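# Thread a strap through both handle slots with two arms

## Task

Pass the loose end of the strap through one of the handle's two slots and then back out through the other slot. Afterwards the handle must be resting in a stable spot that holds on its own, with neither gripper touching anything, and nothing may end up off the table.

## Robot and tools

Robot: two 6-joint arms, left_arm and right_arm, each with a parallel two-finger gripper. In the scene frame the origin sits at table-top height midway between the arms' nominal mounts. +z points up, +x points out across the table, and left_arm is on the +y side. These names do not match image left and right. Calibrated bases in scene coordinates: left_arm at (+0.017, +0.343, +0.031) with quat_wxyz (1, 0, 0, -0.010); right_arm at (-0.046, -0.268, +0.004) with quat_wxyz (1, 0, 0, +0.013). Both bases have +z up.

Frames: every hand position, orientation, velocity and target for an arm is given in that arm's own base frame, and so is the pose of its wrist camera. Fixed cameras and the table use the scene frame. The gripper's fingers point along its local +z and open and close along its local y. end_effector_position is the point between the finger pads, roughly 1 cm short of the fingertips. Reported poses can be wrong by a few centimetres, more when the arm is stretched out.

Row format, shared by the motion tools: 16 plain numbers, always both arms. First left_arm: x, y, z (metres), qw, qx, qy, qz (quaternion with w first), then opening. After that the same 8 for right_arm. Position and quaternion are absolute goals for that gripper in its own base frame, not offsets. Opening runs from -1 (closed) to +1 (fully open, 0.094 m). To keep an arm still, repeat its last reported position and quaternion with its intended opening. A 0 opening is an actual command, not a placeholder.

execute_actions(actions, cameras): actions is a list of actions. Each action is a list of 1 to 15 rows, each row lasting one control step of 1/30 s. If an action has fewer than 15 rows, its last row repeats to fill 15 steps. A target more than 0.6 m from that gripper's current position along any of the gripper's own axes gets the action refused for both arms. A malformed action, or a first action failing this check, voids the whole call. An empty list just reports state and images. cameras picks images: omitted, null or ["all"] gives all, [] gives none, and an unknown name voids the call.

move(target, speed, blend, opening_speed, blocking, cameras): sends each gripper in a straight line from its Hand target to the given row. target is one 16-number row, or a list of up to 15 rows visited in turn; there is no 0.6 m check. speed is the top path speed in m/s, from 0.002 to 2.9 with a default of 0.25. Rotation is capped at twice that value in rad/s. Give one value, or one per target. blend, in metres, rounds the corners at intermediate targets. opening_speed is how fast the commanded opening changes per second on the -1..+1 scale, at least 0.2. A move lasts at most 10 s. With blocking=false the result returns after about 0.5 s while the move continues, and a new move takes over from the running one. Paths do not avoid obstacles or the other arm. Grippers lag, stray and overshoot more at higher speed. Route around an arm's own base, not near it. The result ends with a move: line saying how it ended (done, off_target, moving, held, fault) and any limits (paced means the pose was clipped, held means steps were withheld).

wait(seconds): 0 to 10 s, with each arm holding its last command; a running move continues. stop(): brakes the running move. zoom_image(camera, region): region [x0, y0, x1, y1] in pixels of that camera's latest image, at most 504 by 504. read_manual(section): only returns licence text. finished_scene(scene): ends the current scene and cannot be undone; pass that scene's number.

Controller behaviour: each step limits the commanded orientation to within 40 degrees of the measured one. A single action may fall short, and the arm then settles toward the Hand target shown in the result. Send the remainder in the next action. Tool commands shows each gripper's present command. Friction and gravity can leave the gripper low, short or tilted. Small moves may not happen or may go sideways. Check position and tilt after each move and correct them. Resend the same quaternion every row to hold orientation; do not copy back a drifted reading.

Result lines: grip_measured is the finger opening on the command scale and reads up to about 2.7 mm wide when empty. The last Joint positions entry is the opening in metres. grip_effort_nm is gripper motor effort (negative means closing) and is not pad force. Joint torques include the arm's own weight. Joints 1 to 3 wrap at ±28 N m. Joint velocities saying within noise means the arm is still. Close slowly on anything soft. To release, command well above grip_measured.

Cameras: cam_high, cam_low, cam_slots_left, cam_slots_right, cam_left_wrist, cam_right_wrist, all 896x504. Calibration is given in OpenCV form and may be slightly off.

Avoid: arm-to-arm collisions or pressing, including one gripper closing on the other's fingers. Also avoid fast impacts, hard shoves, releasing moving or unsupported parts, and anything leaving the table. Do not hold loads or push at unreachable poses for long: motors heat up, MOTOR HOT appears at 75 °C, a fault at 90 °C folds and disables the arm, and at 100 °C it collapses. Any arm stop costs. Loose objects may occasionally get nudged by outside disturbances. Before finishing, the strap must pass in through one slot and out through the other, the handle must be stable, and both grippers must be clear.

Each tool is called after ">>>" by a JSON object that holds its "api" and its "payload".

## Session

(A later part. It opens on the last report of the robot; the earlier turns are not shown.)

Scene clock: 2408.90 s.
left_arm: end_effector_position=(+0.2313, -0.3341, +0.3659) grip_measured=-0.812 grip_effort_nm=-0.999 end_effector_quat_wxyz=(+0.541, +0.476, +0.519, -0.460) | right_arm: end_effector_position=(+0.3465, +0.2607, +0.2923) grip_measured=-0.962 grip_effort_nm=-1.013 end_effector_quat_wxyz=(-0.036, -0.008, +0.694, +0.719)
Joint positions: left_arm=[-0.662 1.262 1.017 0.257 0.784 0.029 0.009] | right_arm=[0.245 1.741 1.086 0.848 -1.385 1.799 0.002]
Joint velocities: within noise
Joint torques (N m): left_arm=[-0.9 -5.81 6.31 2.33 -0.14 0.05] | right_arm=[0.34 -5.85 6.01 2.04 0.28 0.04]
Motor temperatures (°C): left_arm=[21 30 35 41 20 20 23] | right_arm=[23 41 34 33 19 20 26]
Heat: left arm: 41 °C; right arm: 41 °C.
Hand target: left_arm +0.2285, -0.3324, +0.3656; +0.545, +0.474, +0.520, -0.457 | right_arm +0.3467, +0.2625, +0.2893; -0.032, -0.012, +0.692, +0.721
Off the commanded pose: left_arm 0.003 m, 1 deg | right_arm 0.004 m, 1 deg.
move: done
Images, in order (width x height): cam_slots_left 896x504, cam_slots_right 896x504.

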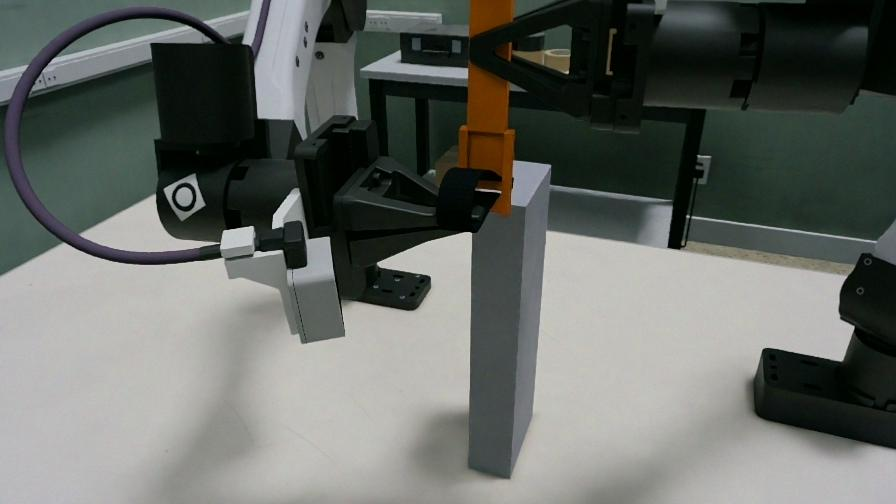

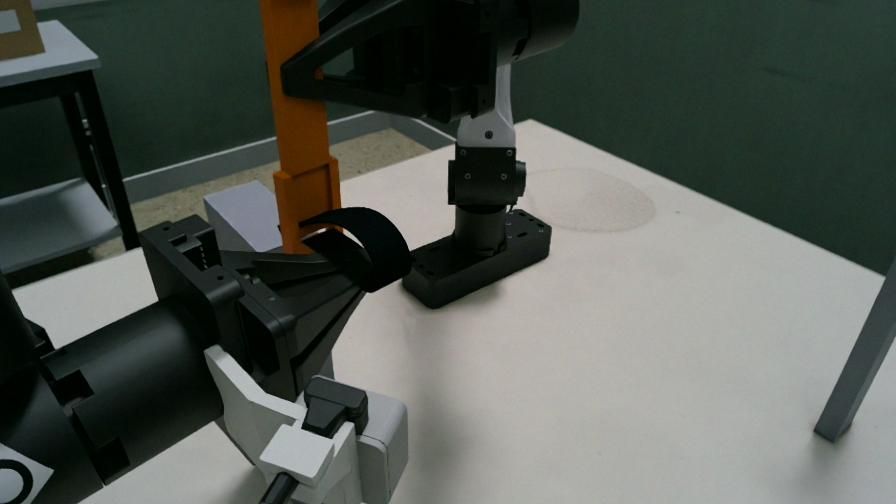

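>>> {"api": "move", "payload": {"target": [0.2285,-0.3324,0.3655,0.5447,0.4739,0.5202,-0.4567,-0.9,0.339,0.2626,0.3070,-0.0320,-0.0118,0.6910,0.7225,-1], "speed": 0.03, "cameras": ["cam_slots_right","cam_slots_left"]}}

>>> {"api": "zoom_image", "payload": {"camera": "cam_slots_right", "region": [270, 195, 390, 285]}}

>>> {"api": "zoom_image", "payload": {"camera": "cam_slots_left", "region": [430, 160, 540, 260]}}

Scene clock: 2425.30 s.
left_arm: end_effector_position=(+0.2313, -0.3341, +0.3659) grip_measured=-0.812 grip_effort_nm=-0.999 end_effector_quat_wxyz=(+0.541, +0.475, +0.519, -0.460) | right_arm: end_effector_position=(+0.3459, +0.2614, +0.2921) grip_measured=-0.962 grip_effort_nm=-1.013 end_effector_quat_wxyz=(-0.043, -0.004, +0.695, +0.718)
Joint positions: left_arm=[-0.662 1.262 1.017 0.257 0.783 0.029 0.009] | right_arm=[0.247 1.741 1.086 0.847 -1.385 1.813 0.002]
Joint velocities: within noise
Joint torques (N m): left_arm=[-0.94 -5.75 6.39 2.32 -0.12 0.04] | right_arm=[0.54 -9.68 6.93 1.61 0.34 0.06]
Motor temperatures (°C): left_arm=[21 30 34 41 20 20 23] | right_arm=[23 41 33 32 19 20 26]
Heat: left arm: 41 °C; right arm: 41 °C.
Hand target: left_arm +0.2286, -0.3324, +0.3656; +0.545, +0.474, +0.520, -0.457 | right_arm +0.3389, +0.2625, +0.3068; -0.032, -0.012, +0.691, +0.722
Off the commanded pose: left_arm 0.003 m, 1 deg | right_arm 0.016 m, 2 deg.
move: off_target (right_arm)
Images, in order (width x height): cam_slots_left 896x504, cam_slots_right 896x504.

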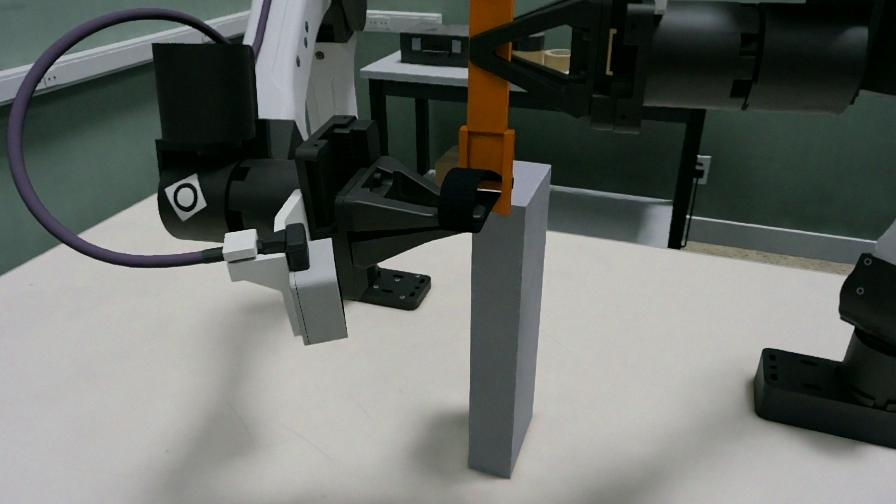

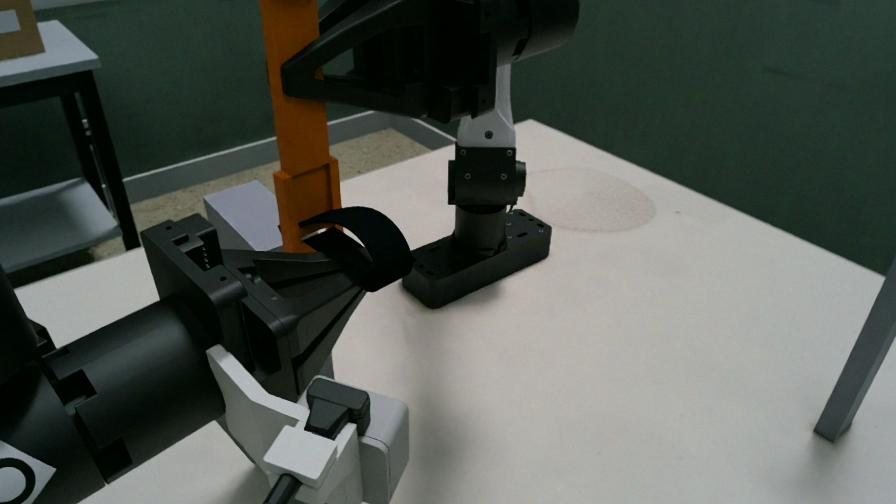

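Scaled by 4.200 from the camera's 896x504 image, which has a finer 1280x720 frame.

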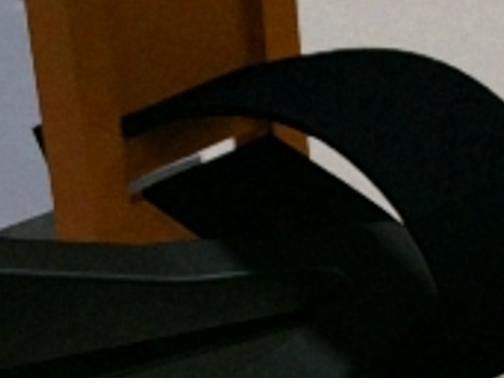

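Scaled by 4.582 from the camera's 896x504 image, which has a finer 1280x720 frame.

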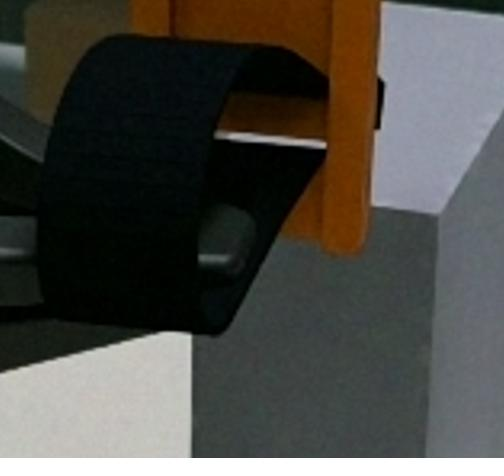

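>>> {"api": "move", "payload": {"target": [0.2285,-0.3324,0.3655,0.5447,0.4739,0.5202,-0.4567,-0.9,0.3345,0.2621,0.3063,-0.0320,-0.0118,0.6910,0.7225,-1], "speed": 0.03, "cameras": ["cam_slots_right","cam_slots_left"]}}

>>> {"api": "zoom_image", "payload": {"camera": "cam_slots_right", "region": [270, 195, 390, 285]}}

>>> {"api": "zoom_image", "payload": {"camera": "cam_slots_left", "region": [430, 160, 540, 260]}}

Scene clock: 2432.53 s.
left_arm: end_effector_position=(+0.2313, -0.3341, +0.3655) grip_measured=-0.812 grip_effort_nm=-0.989 end_effector_quat_wxyz=(+0.540, +0.475, +0.520, -0.460) | right_arm: end_effector_position=(+0.3423, +0.2614, +0.2935) grip_measured=-0.962 grip_effort_nm=-1.013 end_effector_quat_wxyz=(-0.043, -0.004, +0.694, +0.718)
Joint positions: left_arm=[-0.662 1.262 1.017 0.256 0.783 0.029 0.009] | right_arm=[0.249 1.727 1.075 0.846 -1.384 1.814 0.002]
Joint velocities: within noise
Joint torques (N m): left_arm=[-0.91 -5.59 6.39 2.35 -0.14 0.07] | right_arm=[0.62 -9.73 6.02 1.65 0.33 0.03]
Motor temperatures (°C): left_arm=[21 30 34 41 20 20 23] | right_arm=[23 42 33 31 19 20 26]
Heat: left arm: 41 °C; right arm: 42 °C.
Hand target: left_arm +0.2286, -0.3324, +0.3655; +0.545, +0.474, +0.520, -0.457 | right_arm +0.3345, +0.2621, +0.3061; -0.032, -0.012, +0.691, +0.722
Off the commanded pose: left_arm 0.003 m, 1 deg | right_arm 0.015 m, 2 deg.
move: off_target (right_arm)
Images, in order (width x height): cam_slots_left 896x504, cam_slots_right 896x504.

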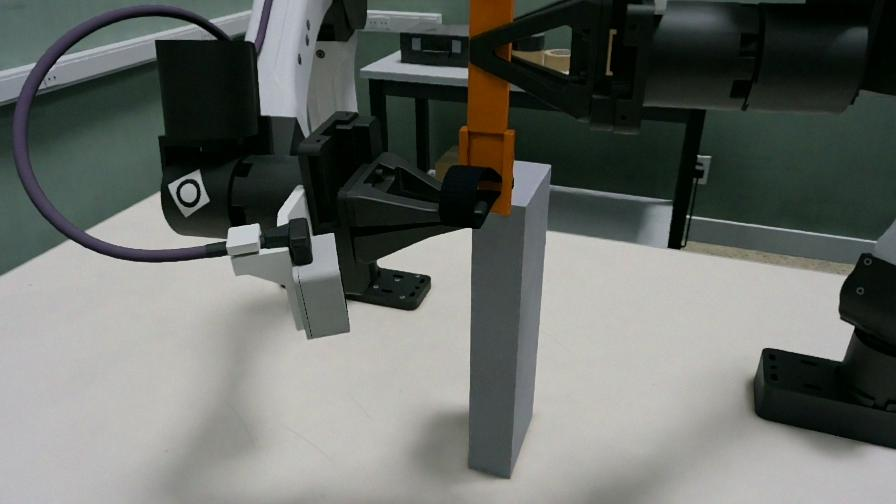

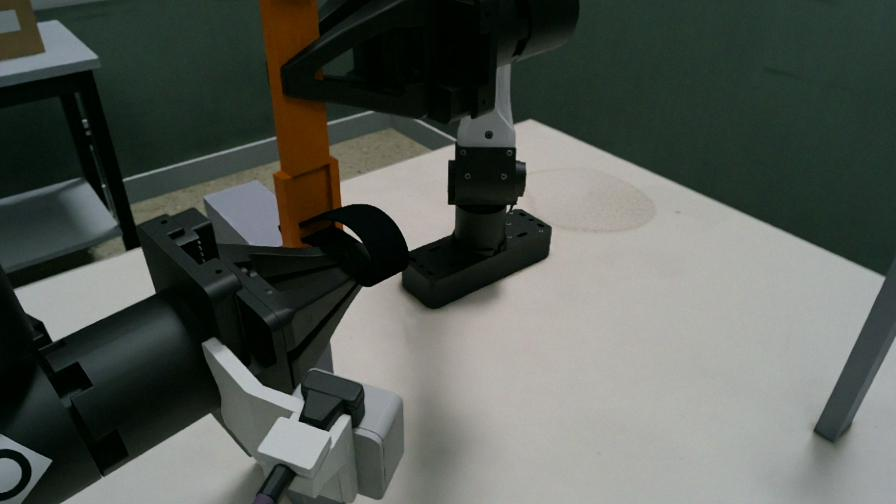

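Scaled by 4.200 from the camera's 896x504 image, which has a finer 1280x720 frame.

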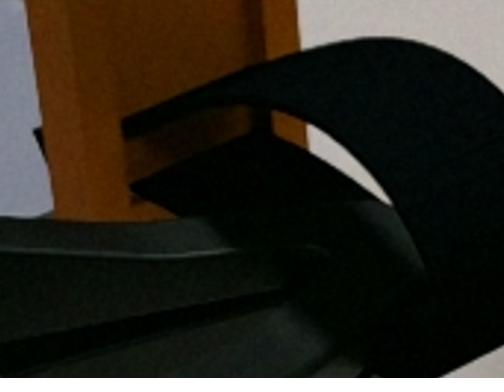

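Scaled by 4.582 from the camera's 896x504 image, which has a finer 1280x720 frame.

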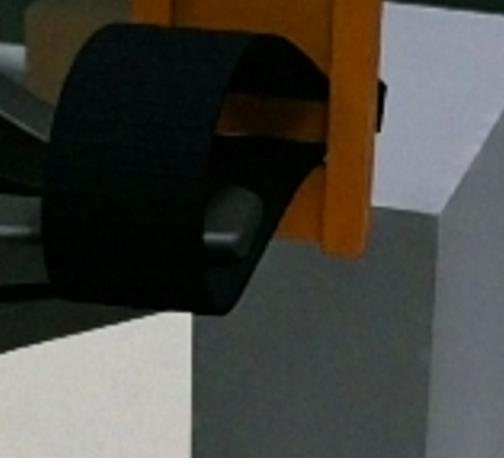

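>>> {"api": "move", "payload": {"target": [0.2285,-0.3324,0.3655,0.5447,0.4739,0.5202,-0.4567,-0.9,0.3335,0.2621,0.3043,-0.0320,-0.0118,0.6910,0.7225,-1], "speed": 0.03, "cameras": ["cam_slots_right","cam_slots_left"]}}

>>> {"api": "zoom_image", "payload": {"camera": "cam_slots_right", "region": [270, 195, 390, 285]}}

>>> {"api": "zoom_image", "payload": {"camera": "cam_slots_left", "region": [430, 160, 540, 260]}}

Scene clock: 2444.60 s.
left_arm: end_effector_position=(+0.2313, -0.3341, +0.3655) grip_measured=-0.812 grip_effort_nm=-0.989 end_effector_quat_wxyz=(+0.540, +0.475, +0.520, -0.460) | right_arm: end_effector_position=(+0.3414, +0.2614, +0.2907) grip_measured=-0.962 grip_effort_nm=-1.013 end_effector_quat_wxyz=(-0.046, -0.001, +0.695, +0.718)
Joint positions: left_arm=[-0.662 1.262 1.017 0.256 0.783 0.029 0.009] | right_arm=[0.25 1.727 1.065 0.846 -1.383 1.814 0.002]
Joint velocities: within noise
Joint torques (N m): left_arm=[-0.98 -5.49 6.43 2.33 -0.13 0] | right_arm=[0.55 -9.62 6.01 1.71 0.34 -0.01]
Motor temperatures (°C): left_arm=[21 30 34 41 20 20 23] | right_arm=[23 42 33 31 19 20 26]
Heat: left arm: 41 °C; right arm: 42 °C.
Hand target: left_arm +0.2286, -0.3324, +0.3656; +0.545, +0.474, +0.520, -0.457 | right_arm +0.3336, +0.2620, +0.3041; -0.032, -0.012, +0.691, +0.722
Off the commanded pose: left_arm 0.003 m, 1 deg | right_arm 0.016 m, 2 deg.
move: off_target (right_arm)
Images, in order (width x height): cam_slots_left 896x504, cam_slots_right 896x504.

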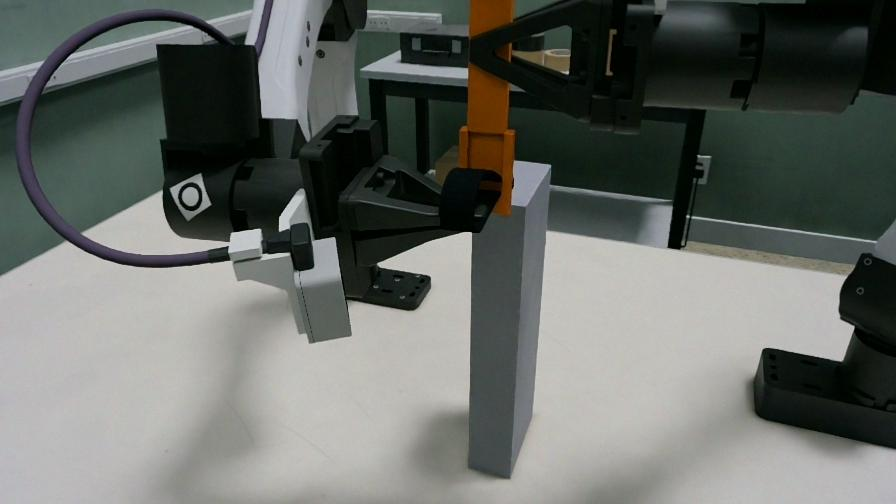

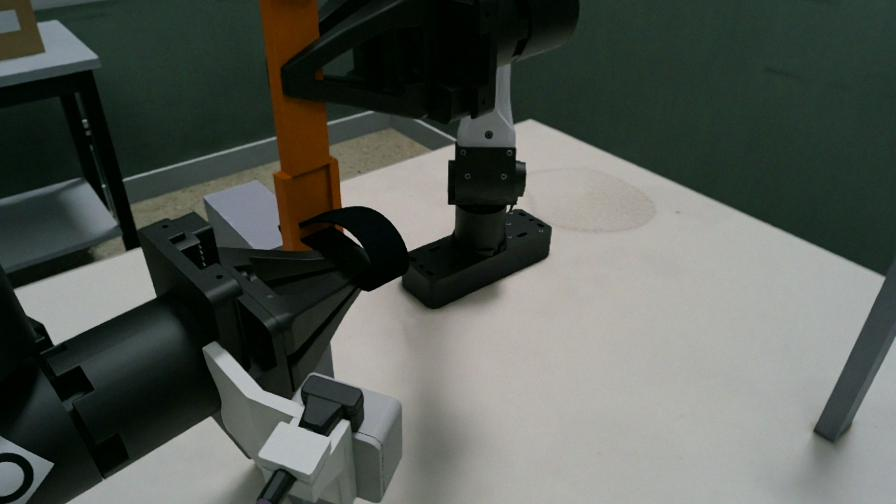

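Scaled by 4.200 from the camera's 896x504 image, which has a finer 1280x720 frame.

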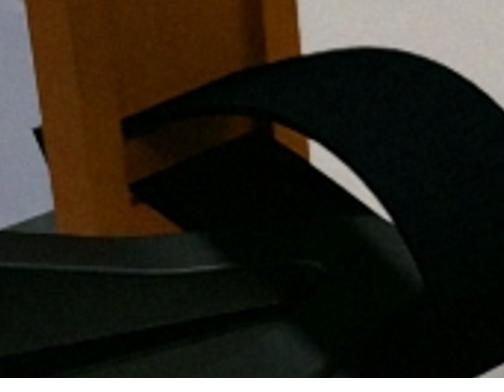

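Scaled by 4.582 from the camera's 896x504 image, which has a finer 1280x720 frame.

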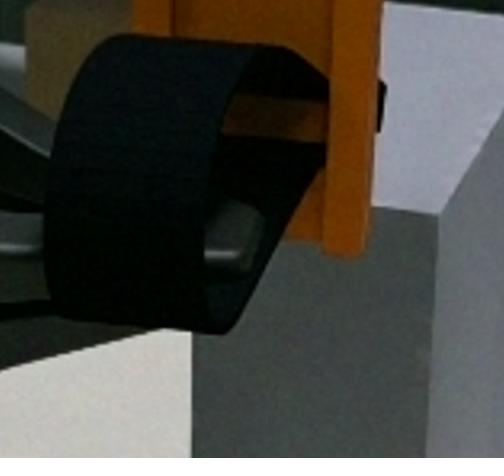

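>>> {"api": "move", "payload": {"target": [0.2285,-0.3324,0.3655,0.5447,0.4739,0.5202,-0.4567,-0.9,0.3285,0.2621,0.3043,-0.0320,-0.0118,0.6910,0.7225,-1], "speed": 0.03, "cameras": ["cam_slots_right","cam_slots_left"]}}

>>> {"api": "zoom_image", "payload": {"camera": "cam_slots_right", "region": [270, 195, 390, 285]}}

>>> {"api": "zoom_image", "payload": {"camera": "cam_slots_left", "region": [430, 160, 540, 260]}}

Scene clock: 2449.60 s.
left_arm: end_effector_position=(+0.2313, -0.3341, +0.3653) grip_measured=-0.812 grip_effort_nm=-0.999 end_effector_quat_wxyz=(+0.540, +0.475, +0.521, -0.460) | right_arm: end_effector_position=(+0.3366, +0.2611, +0.2913) grip_measured=-0.962 grip_effort_nm=-1.018 end_effector_quat_wxyz=(-0.046, -0.001, +0.695, +0.718)
Joint positions: left_arm=[-0.662 1.262 1.017 0.254 0.783 0.029 0.009] | right_arm=[0.252 1.708 1.046 0.846 -1.379 1.814 0.002]
Joint velocities: within noise
Joint torques (N m): left_arm=[-0.94 -5.64 6.48 2.33 -0.13 0.08] | right_arm=[0.58 -9.52 6.08 1.68 0.34 -0.01]
Motor temperatures (°C): left_arm=[21 30 34 41 20 20 23] | right_arm=[23 42 33 31 19 20 26]
Heat: left arm: 41 °C; right arm: 42 °C.
Hand target: left_arm +0.2286, -0.3324, +0.3655; +0.545, +0.474, +0.520, -0.457 | right_arm +0.3285, +0.2621, +0.3041; -0.032, -0.012, +0.691, +0.722
Off the commanded pose: left_arm 0.003 m, 1 deg | right_arm 0.015 m, 2 deg.
move: off_target (right_arm)
Images, in order (width x height): cam_slots_left 896x504, cam_slots_right 896x504.

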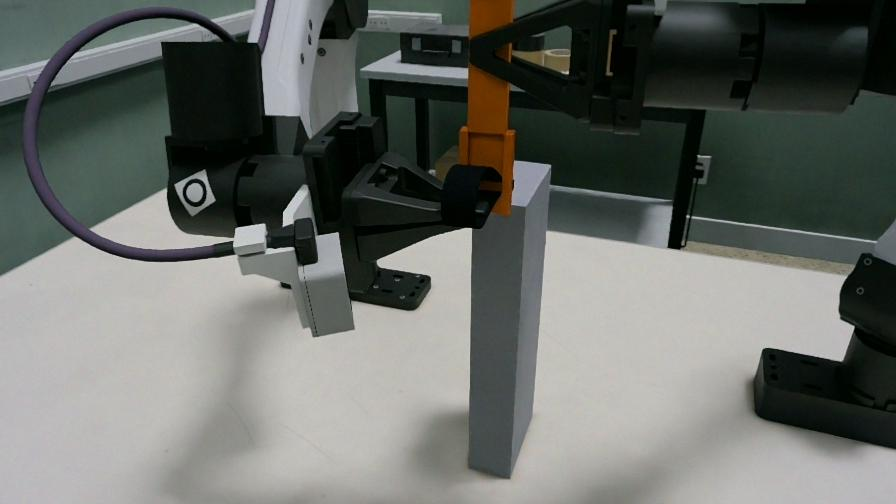

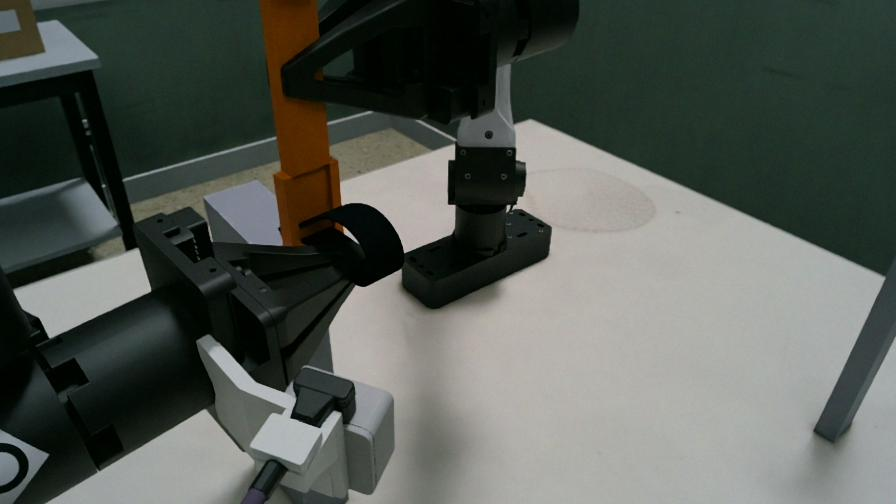

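Scaled by 4.200 from the camera's 896x504 image, which has a finer 1280x720 frame.

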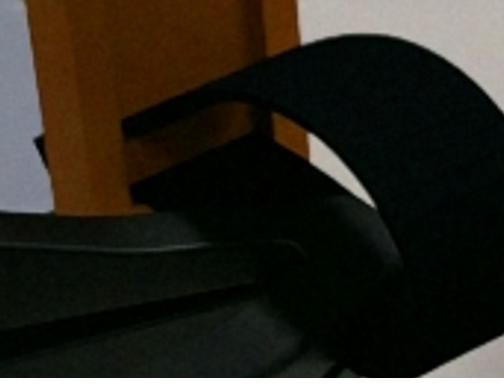

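Scaled by 4.582 from the camera's 896x504 image, which has a finer 1280x720 frame.

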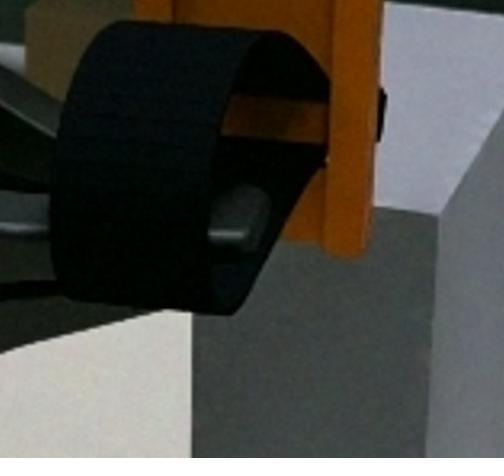

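>>> {"api": "move", "payload": {"target": [0.2285,-0.3324,0.3655,0.5447,0.4739,0.5202,-0.4567,-0.9,0.3225,0.2621,0.3033,-0.0320,-0.0118,0.6910,0.7225,-1], "speed": 0.03, "cameras": ["cam_slots_right","cam_slots_left","cam_high"]}}

>>> {"api": "zoom_image", "payload": {"camera": "cam_slots_right", "region": [270, 195, 390, 285]}}

>>> {"api": "zoom_image", "payload": {"camera": "cam_slots_left", "region": [430, 160, 540, 260]}}

>>> {"api": "zoom_image", "payload": {"camera": "cam_high", "region": [405, 200, 475, 270]}}

Scene clock: 2455.97 s.
left_arm: end_effector_position=(+0.2313, -0.3341, +0.3651) grip_measured=-0.812 grip_effort_nm=-0.989 end_effector_quat_wxyz=(+0.540, +0.475, +0.521, -0.460) | right_arm: end_effector_position=(+0.3306, +0.2610, +0.2906) grip_measured=-0.962 grip_effort_nm=-1.018 end_effector_quat_wxyz=(-0.047, +0.001, +0.695, +0.718)
Joint positions: left_arm=[-0.662 1.262 1.017 0.254 0.783 0.029 0.009] | right_arm=[0.257 1.687 1.02 0.846 -1.375 1.814 0.002]
Joint velocities: left_arm=[within noise] | right_arm=[-0.017 -0.002 -0.012 0.154 0.022 0.007 0.001]
Joint torques (N m): left_arm=[-0.92 -5.67 6.26 2.37 -0.14 0.06] | right_arm=[0.7 -9.25 6.06 1.7 0.35 -0.07]
Motor temperatures (°C): left_arm=[21 30 34 42 20 20 23] | right_arm=[23 43 33 30 19 20 26]
Heat: left arm: 42 °C; right arm: 43 °C.
Hand target: left_arm +0.2286, -0.3324, +0.3656; +0.545, +0.474, +0.520, -0.457 | right_arm +0.3225, +0.2621, +0.3030; -0.032, -0.012, +0.691, +0.722
Off the commanded pose: left_arm 0.003 m, 1 deg | right_arm 0.015 m, 2 deg.
move: off_target (right_arm)
Images, in order (width x height): cam_high 896x504, cam_slots_left 896x504, cam_slots_right 896x504.

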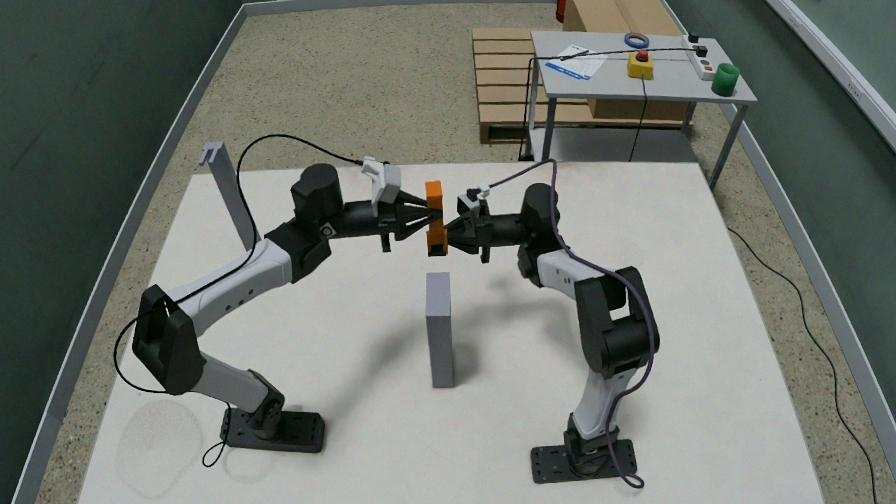

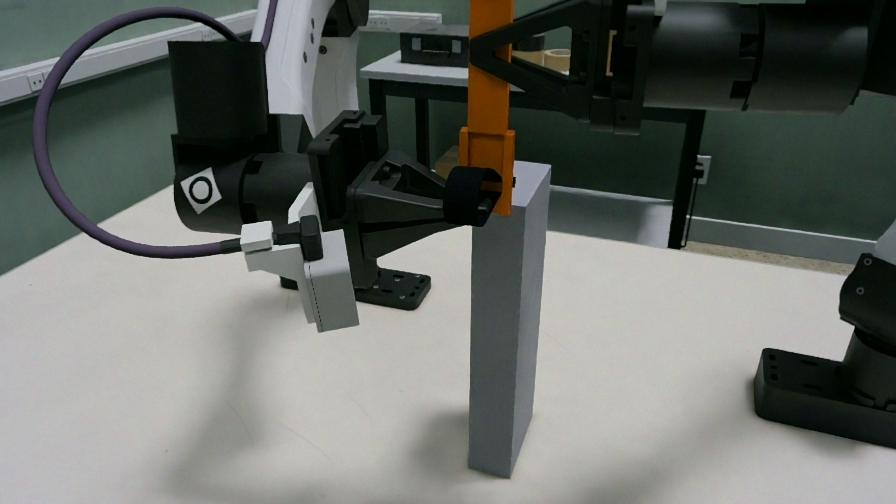

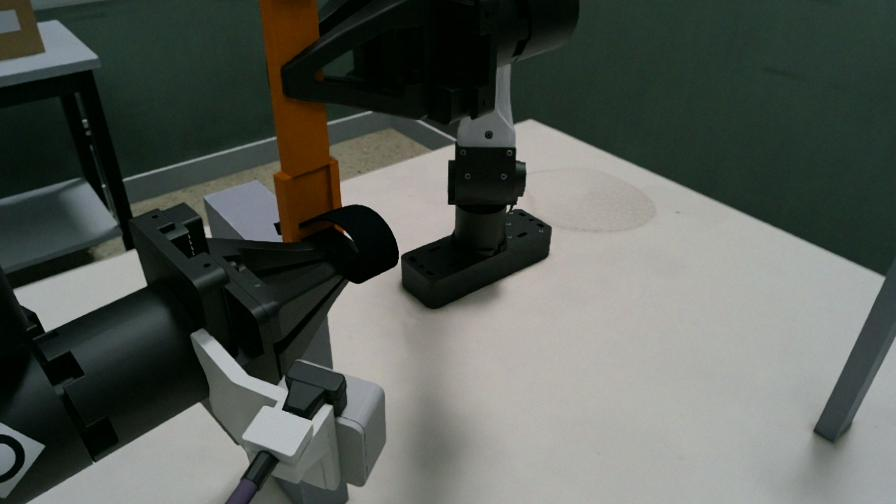

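Scaled by 4.200 from the camera's 896x504 image, which has a finer 1280x720 frame.

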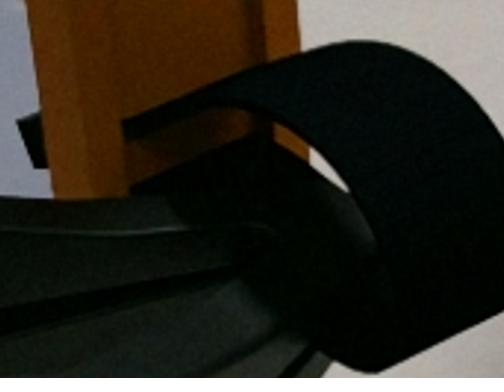

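Scaled by 4.582 from the camera's 896x504 image, which has a finer 1280x720 frame.

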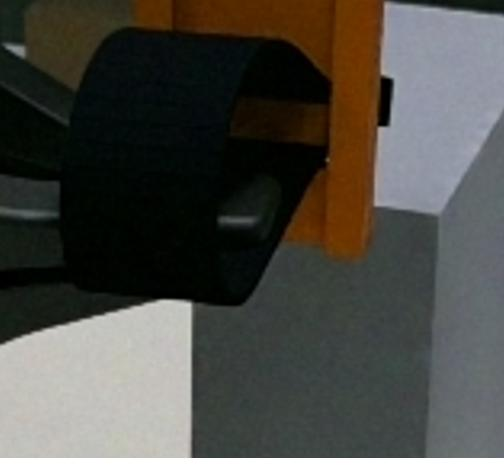

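Scaled by 7.200 from the camera's 896x504 image, which has a finer 1280x720 frame.

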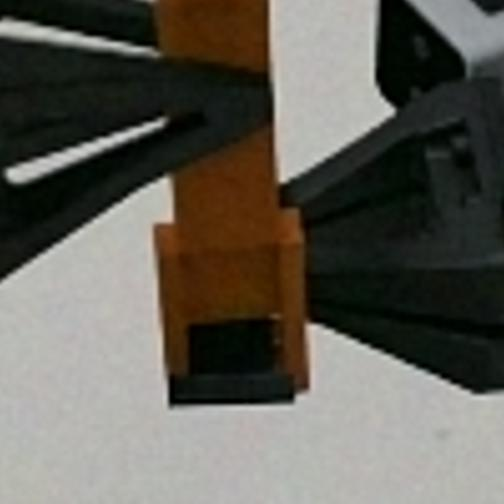

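>>> {"api": "move", "payload": {"target": [[0.2285,-0.3324,0.3655,0.5447,0.4739,0.5202,-0.4567,-0.9,0.3225,0.2621,0.3033,-0.0320,-0.0118,0.6910,0.7225,-0.65],[0.2165,-0.3324,0.3650,0.5447,0.4739,0.5202,-0.4567,-0.9,0.3225,0.2621,0.3033,-0.0320,-0.0118,0.6910,0.7225,-0.65]], "speed": 0.03, "opening_speed": 0.5, "cameras": ["cam_slots_right","cam_slots_left","cam_high"]}}

>>> {"api": "zoom_image", "payload": {"camera": "cam_slots_right", "region": [270, 195, 390, 285]}}

>>> {"api": "zoom_image", "payload": {"camera": "cam_slots_left", "region": [430, 160, 540, 260]}}

>>> {"api": "zoom_image", "payload": {"camera": "cam_high", "region": [405, 200, 475, 270]}}

Scene clock: 2472.50 s.
left_arm: end_effector_position=(+0.2188, -0.3342, +0.3665) grip_measured=-0.812 grip_effort_nm=-0.994 end_effector_quat_wxyz=(+0.542, +0.476, +0.518, -0.460) | right_arm: end_effector_position=(+0.3295, +0.2626, +0.2906) grip_measured=-0.652 grip_effort_nm=0.095 end_effector_quat_wxyz=(-0.048, +0.000, +0.695, +0.718)
Joint positions: left_arm=[-0.692 1.224 0.991 0.249 0.756 0.029 0.009] | right_arm=[0.261 1.687 1.02 0.846 -1.374 1.814 0.016]
Joint velocities: within noise
Joint torques (N m): left_arm=[-1.13 -5.31 6.27 2.27 -0.15 0.03] | right_arm=[0.29 -9.37 6.06 1.71 0.35 -0.08]
Motor temperatures (°C): left_arm=[21 30 34 42 20 20 23] | right_arm=[23 43 33 30 19 20 26]
Heat: left arm: 42 °C; right arm: 43 °C.
Hand target: left_arm +0.2166, -0.3324, +0.3649; +0.545, +0.474, +0.520, -0.457 | right_arm +0.3225, +0.2622, +0.3031; -0.032, -0.012, +0.691, +0.722
Off the commanded pose: left_arm 0.003 m, 1 deg | right_arm 0.014 m, 2 deg.
move: off_target (right_arm)
Images, in order (width x height): cam_high 896x504, cam_slots_left 896x504, cam_slots_right 896x504.

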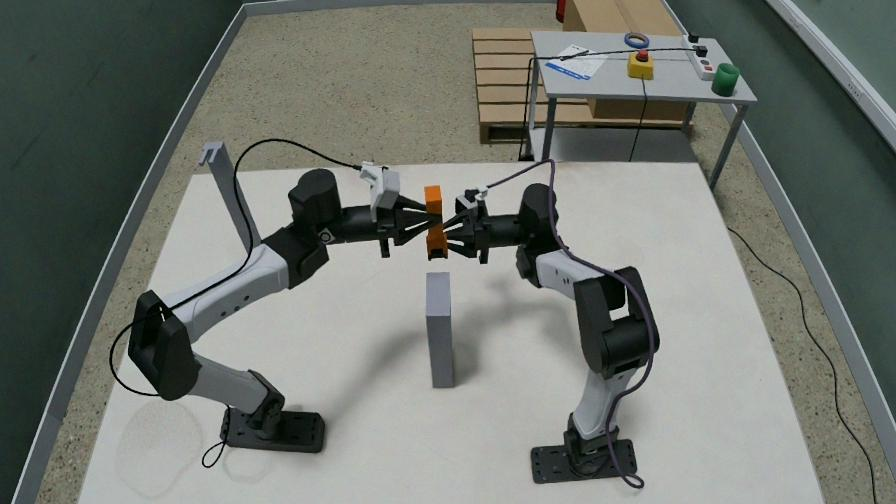

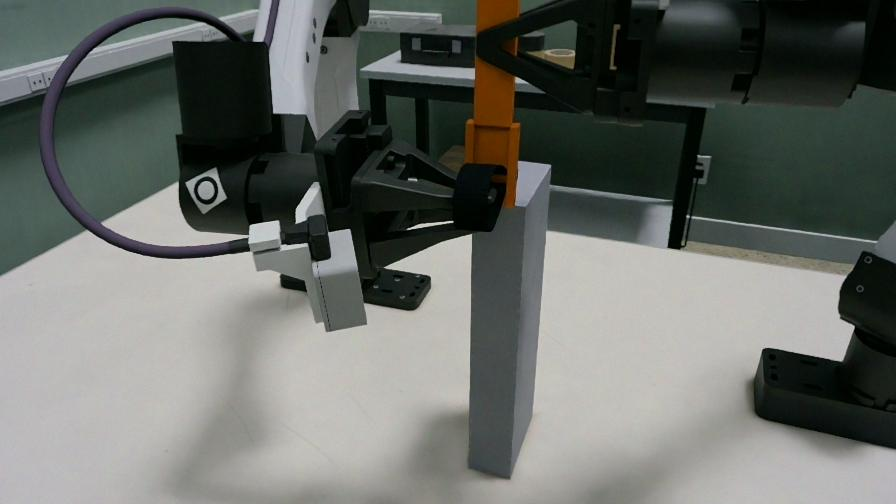

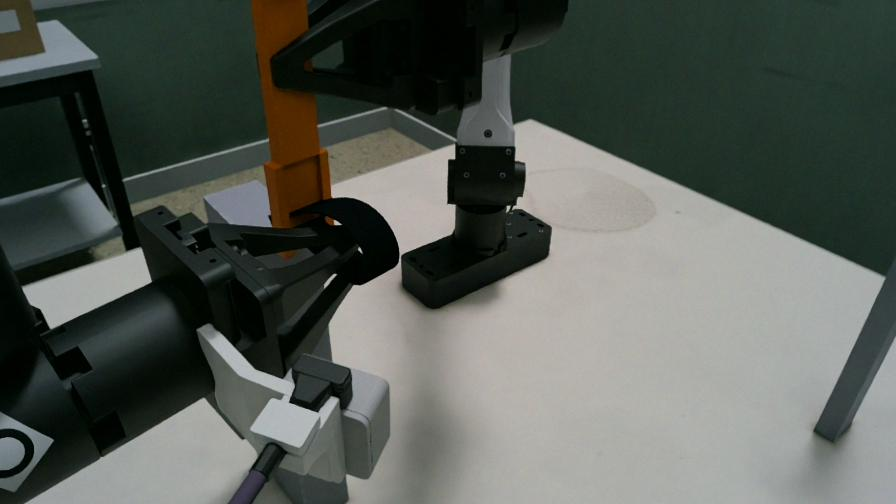

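Scaled by 4.200 from the camera's 896x504 image, which has a finer 1280x720 frame.

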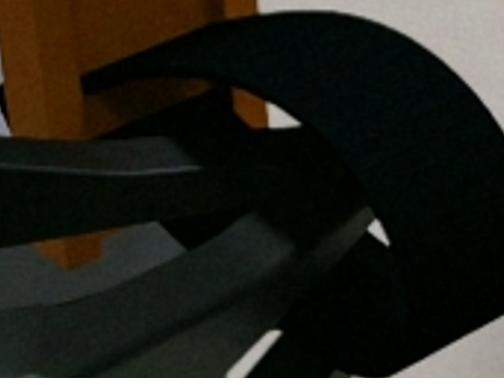

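Scaled by 4.582 from the camera's 896x504 image, which has a finer 1280x720 frame.

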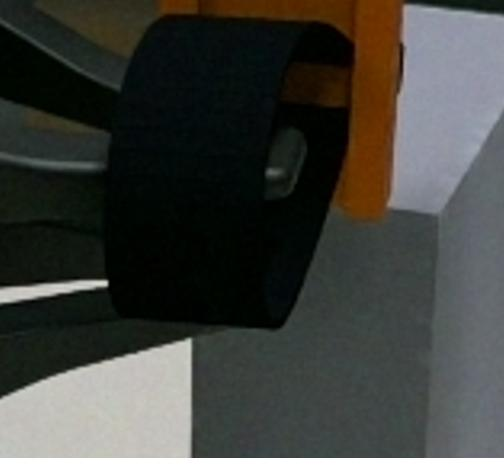

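Scaled by 7.200 from the camera's 896x504 image, which has a finer 1280x720 frame.

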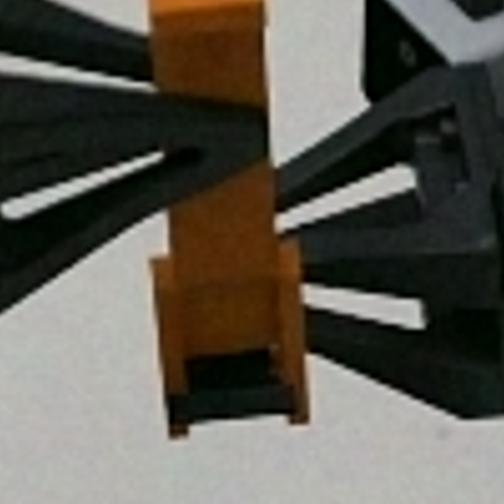

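>>> {"api": "move", "payload": {"target": [[0.2165,-0.3324,0.3650,0.5447,0.4739,0.5202,-0.4567,-0.9,0.3225,0.2621,0.3033,-0.0320,-0.0118,0.6910,0.7225,-1]], "speed": 0.03, "opening_speed": 0.5, "cameras": ["cam_slots_right","cam_slots_left","cam_high"]}}

>>> {"api": "zoom_image", "payload": {"camera": "cam_slots_right", "region": [270, 195, 390, 285]}}

>>> {"api": "zoom_image", "payload": {"camera": "cam_slots_left", "region": [430, 160, 540, 260]}}

Scene clock: 2478.57 s.
left_arm: end_effector_position=(+0.2190, -0.3341, +0.3663) grip_measured=-0.812 grip_effort_nm=-0.999 end_effector_quat_wxyz=(+0.542, +0.475, +0.518, -0.460) | right_arm: end_effector_position=(+0.3295, +0.2626, +0.2906) grip_measured=-0.961 grip_effort_nm=-0.984 end_effector_quat_wxyz=(-0.048, +0.000, +0.695, +0.718)
Joint positions: left_arm=[-0.692 1.224 0.991 0.248 0.754 0.029 0.009] | right_arm=[0.261 1.687 1.02 0.846 -1.374 1.814 0.002]
Joint velocities: within noise
Joint torques (N m): left_arm=[-1.03 -5.29 6.52 2.34 -0.14 0.03] | right_arm=[0.39 -9.29 6 1.72 0.33 -0.06]
Motor temperatures (°C): left_arm=[21 30 34 42 20 20 23] | right_arm=[23 43 33 30 19 20 25]
Heat: left arm: 42 °C; right arm: 43 °C.
Hand target: left_arm +0.2166, -0.3324, +0.3649; +0.544, +0.474, +0.520, -0.457 | right_arm +0.3225, +0.2622, +0.3031; -0.032, -0.012, +0.691, +0.722
Off the commanded pose: left_arm 0.003 m, 1 deg | right_arm 0.014 m, 2 deg.
move: off_target (right_arm)
Images, in order (width x height): cam_high 896x504, cam_slots_left 896x504, cam_slots_right 896x504.

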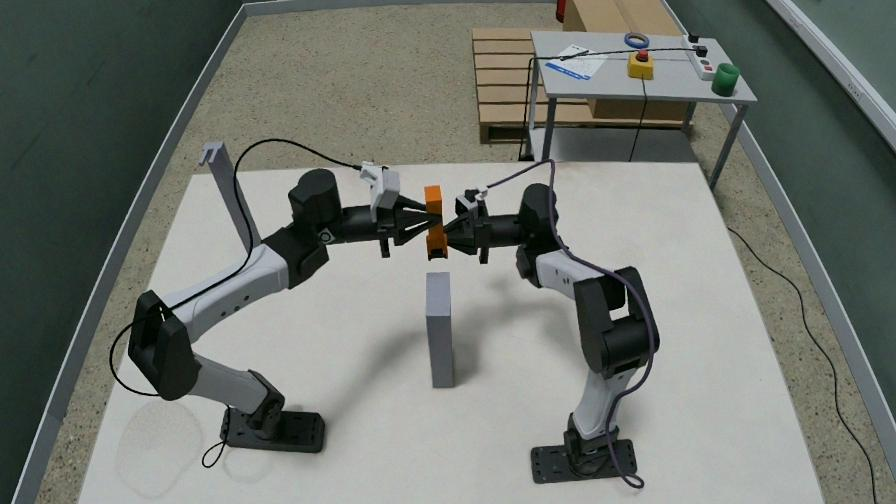

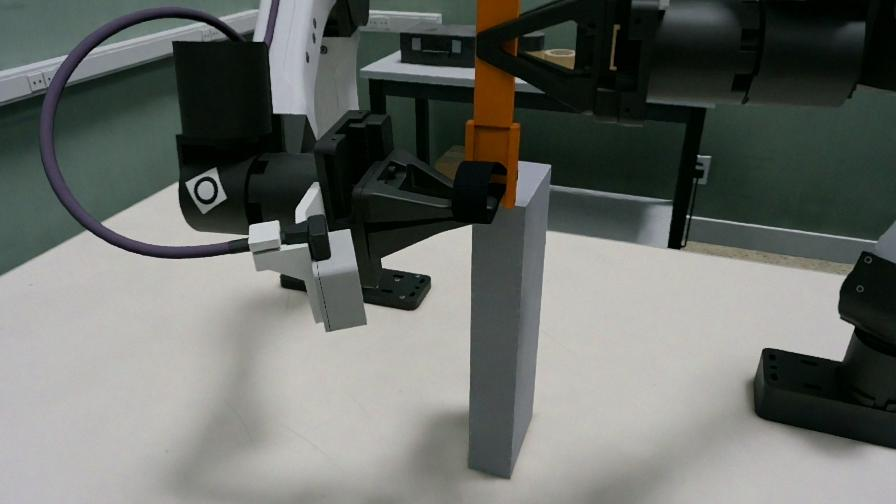

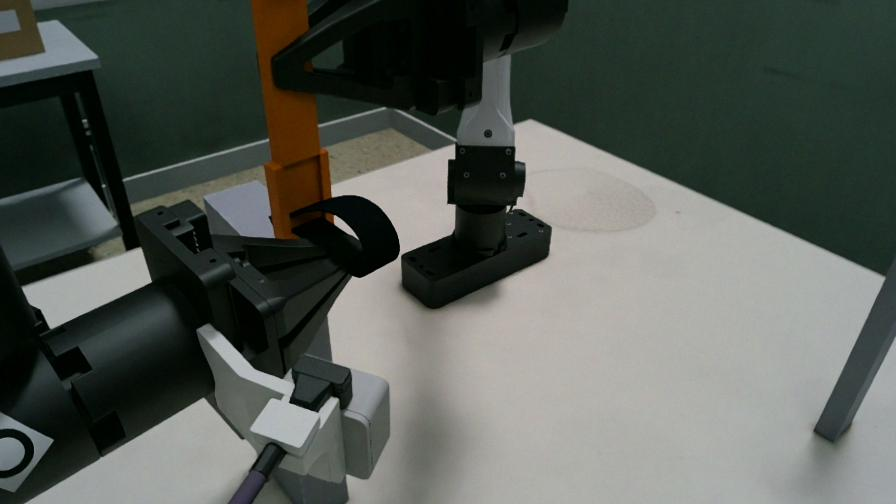

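Scaled by 4.200 from the camera's 896x504 image, which has a finer 1280x720 frame.

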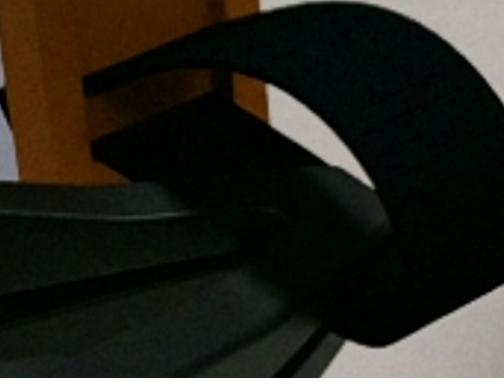

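Scaled by 4.582 from the camera's 896x504 image, which has a finer 1280x720 frame.

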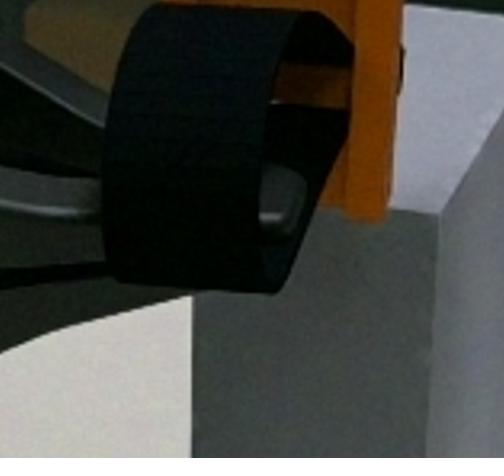

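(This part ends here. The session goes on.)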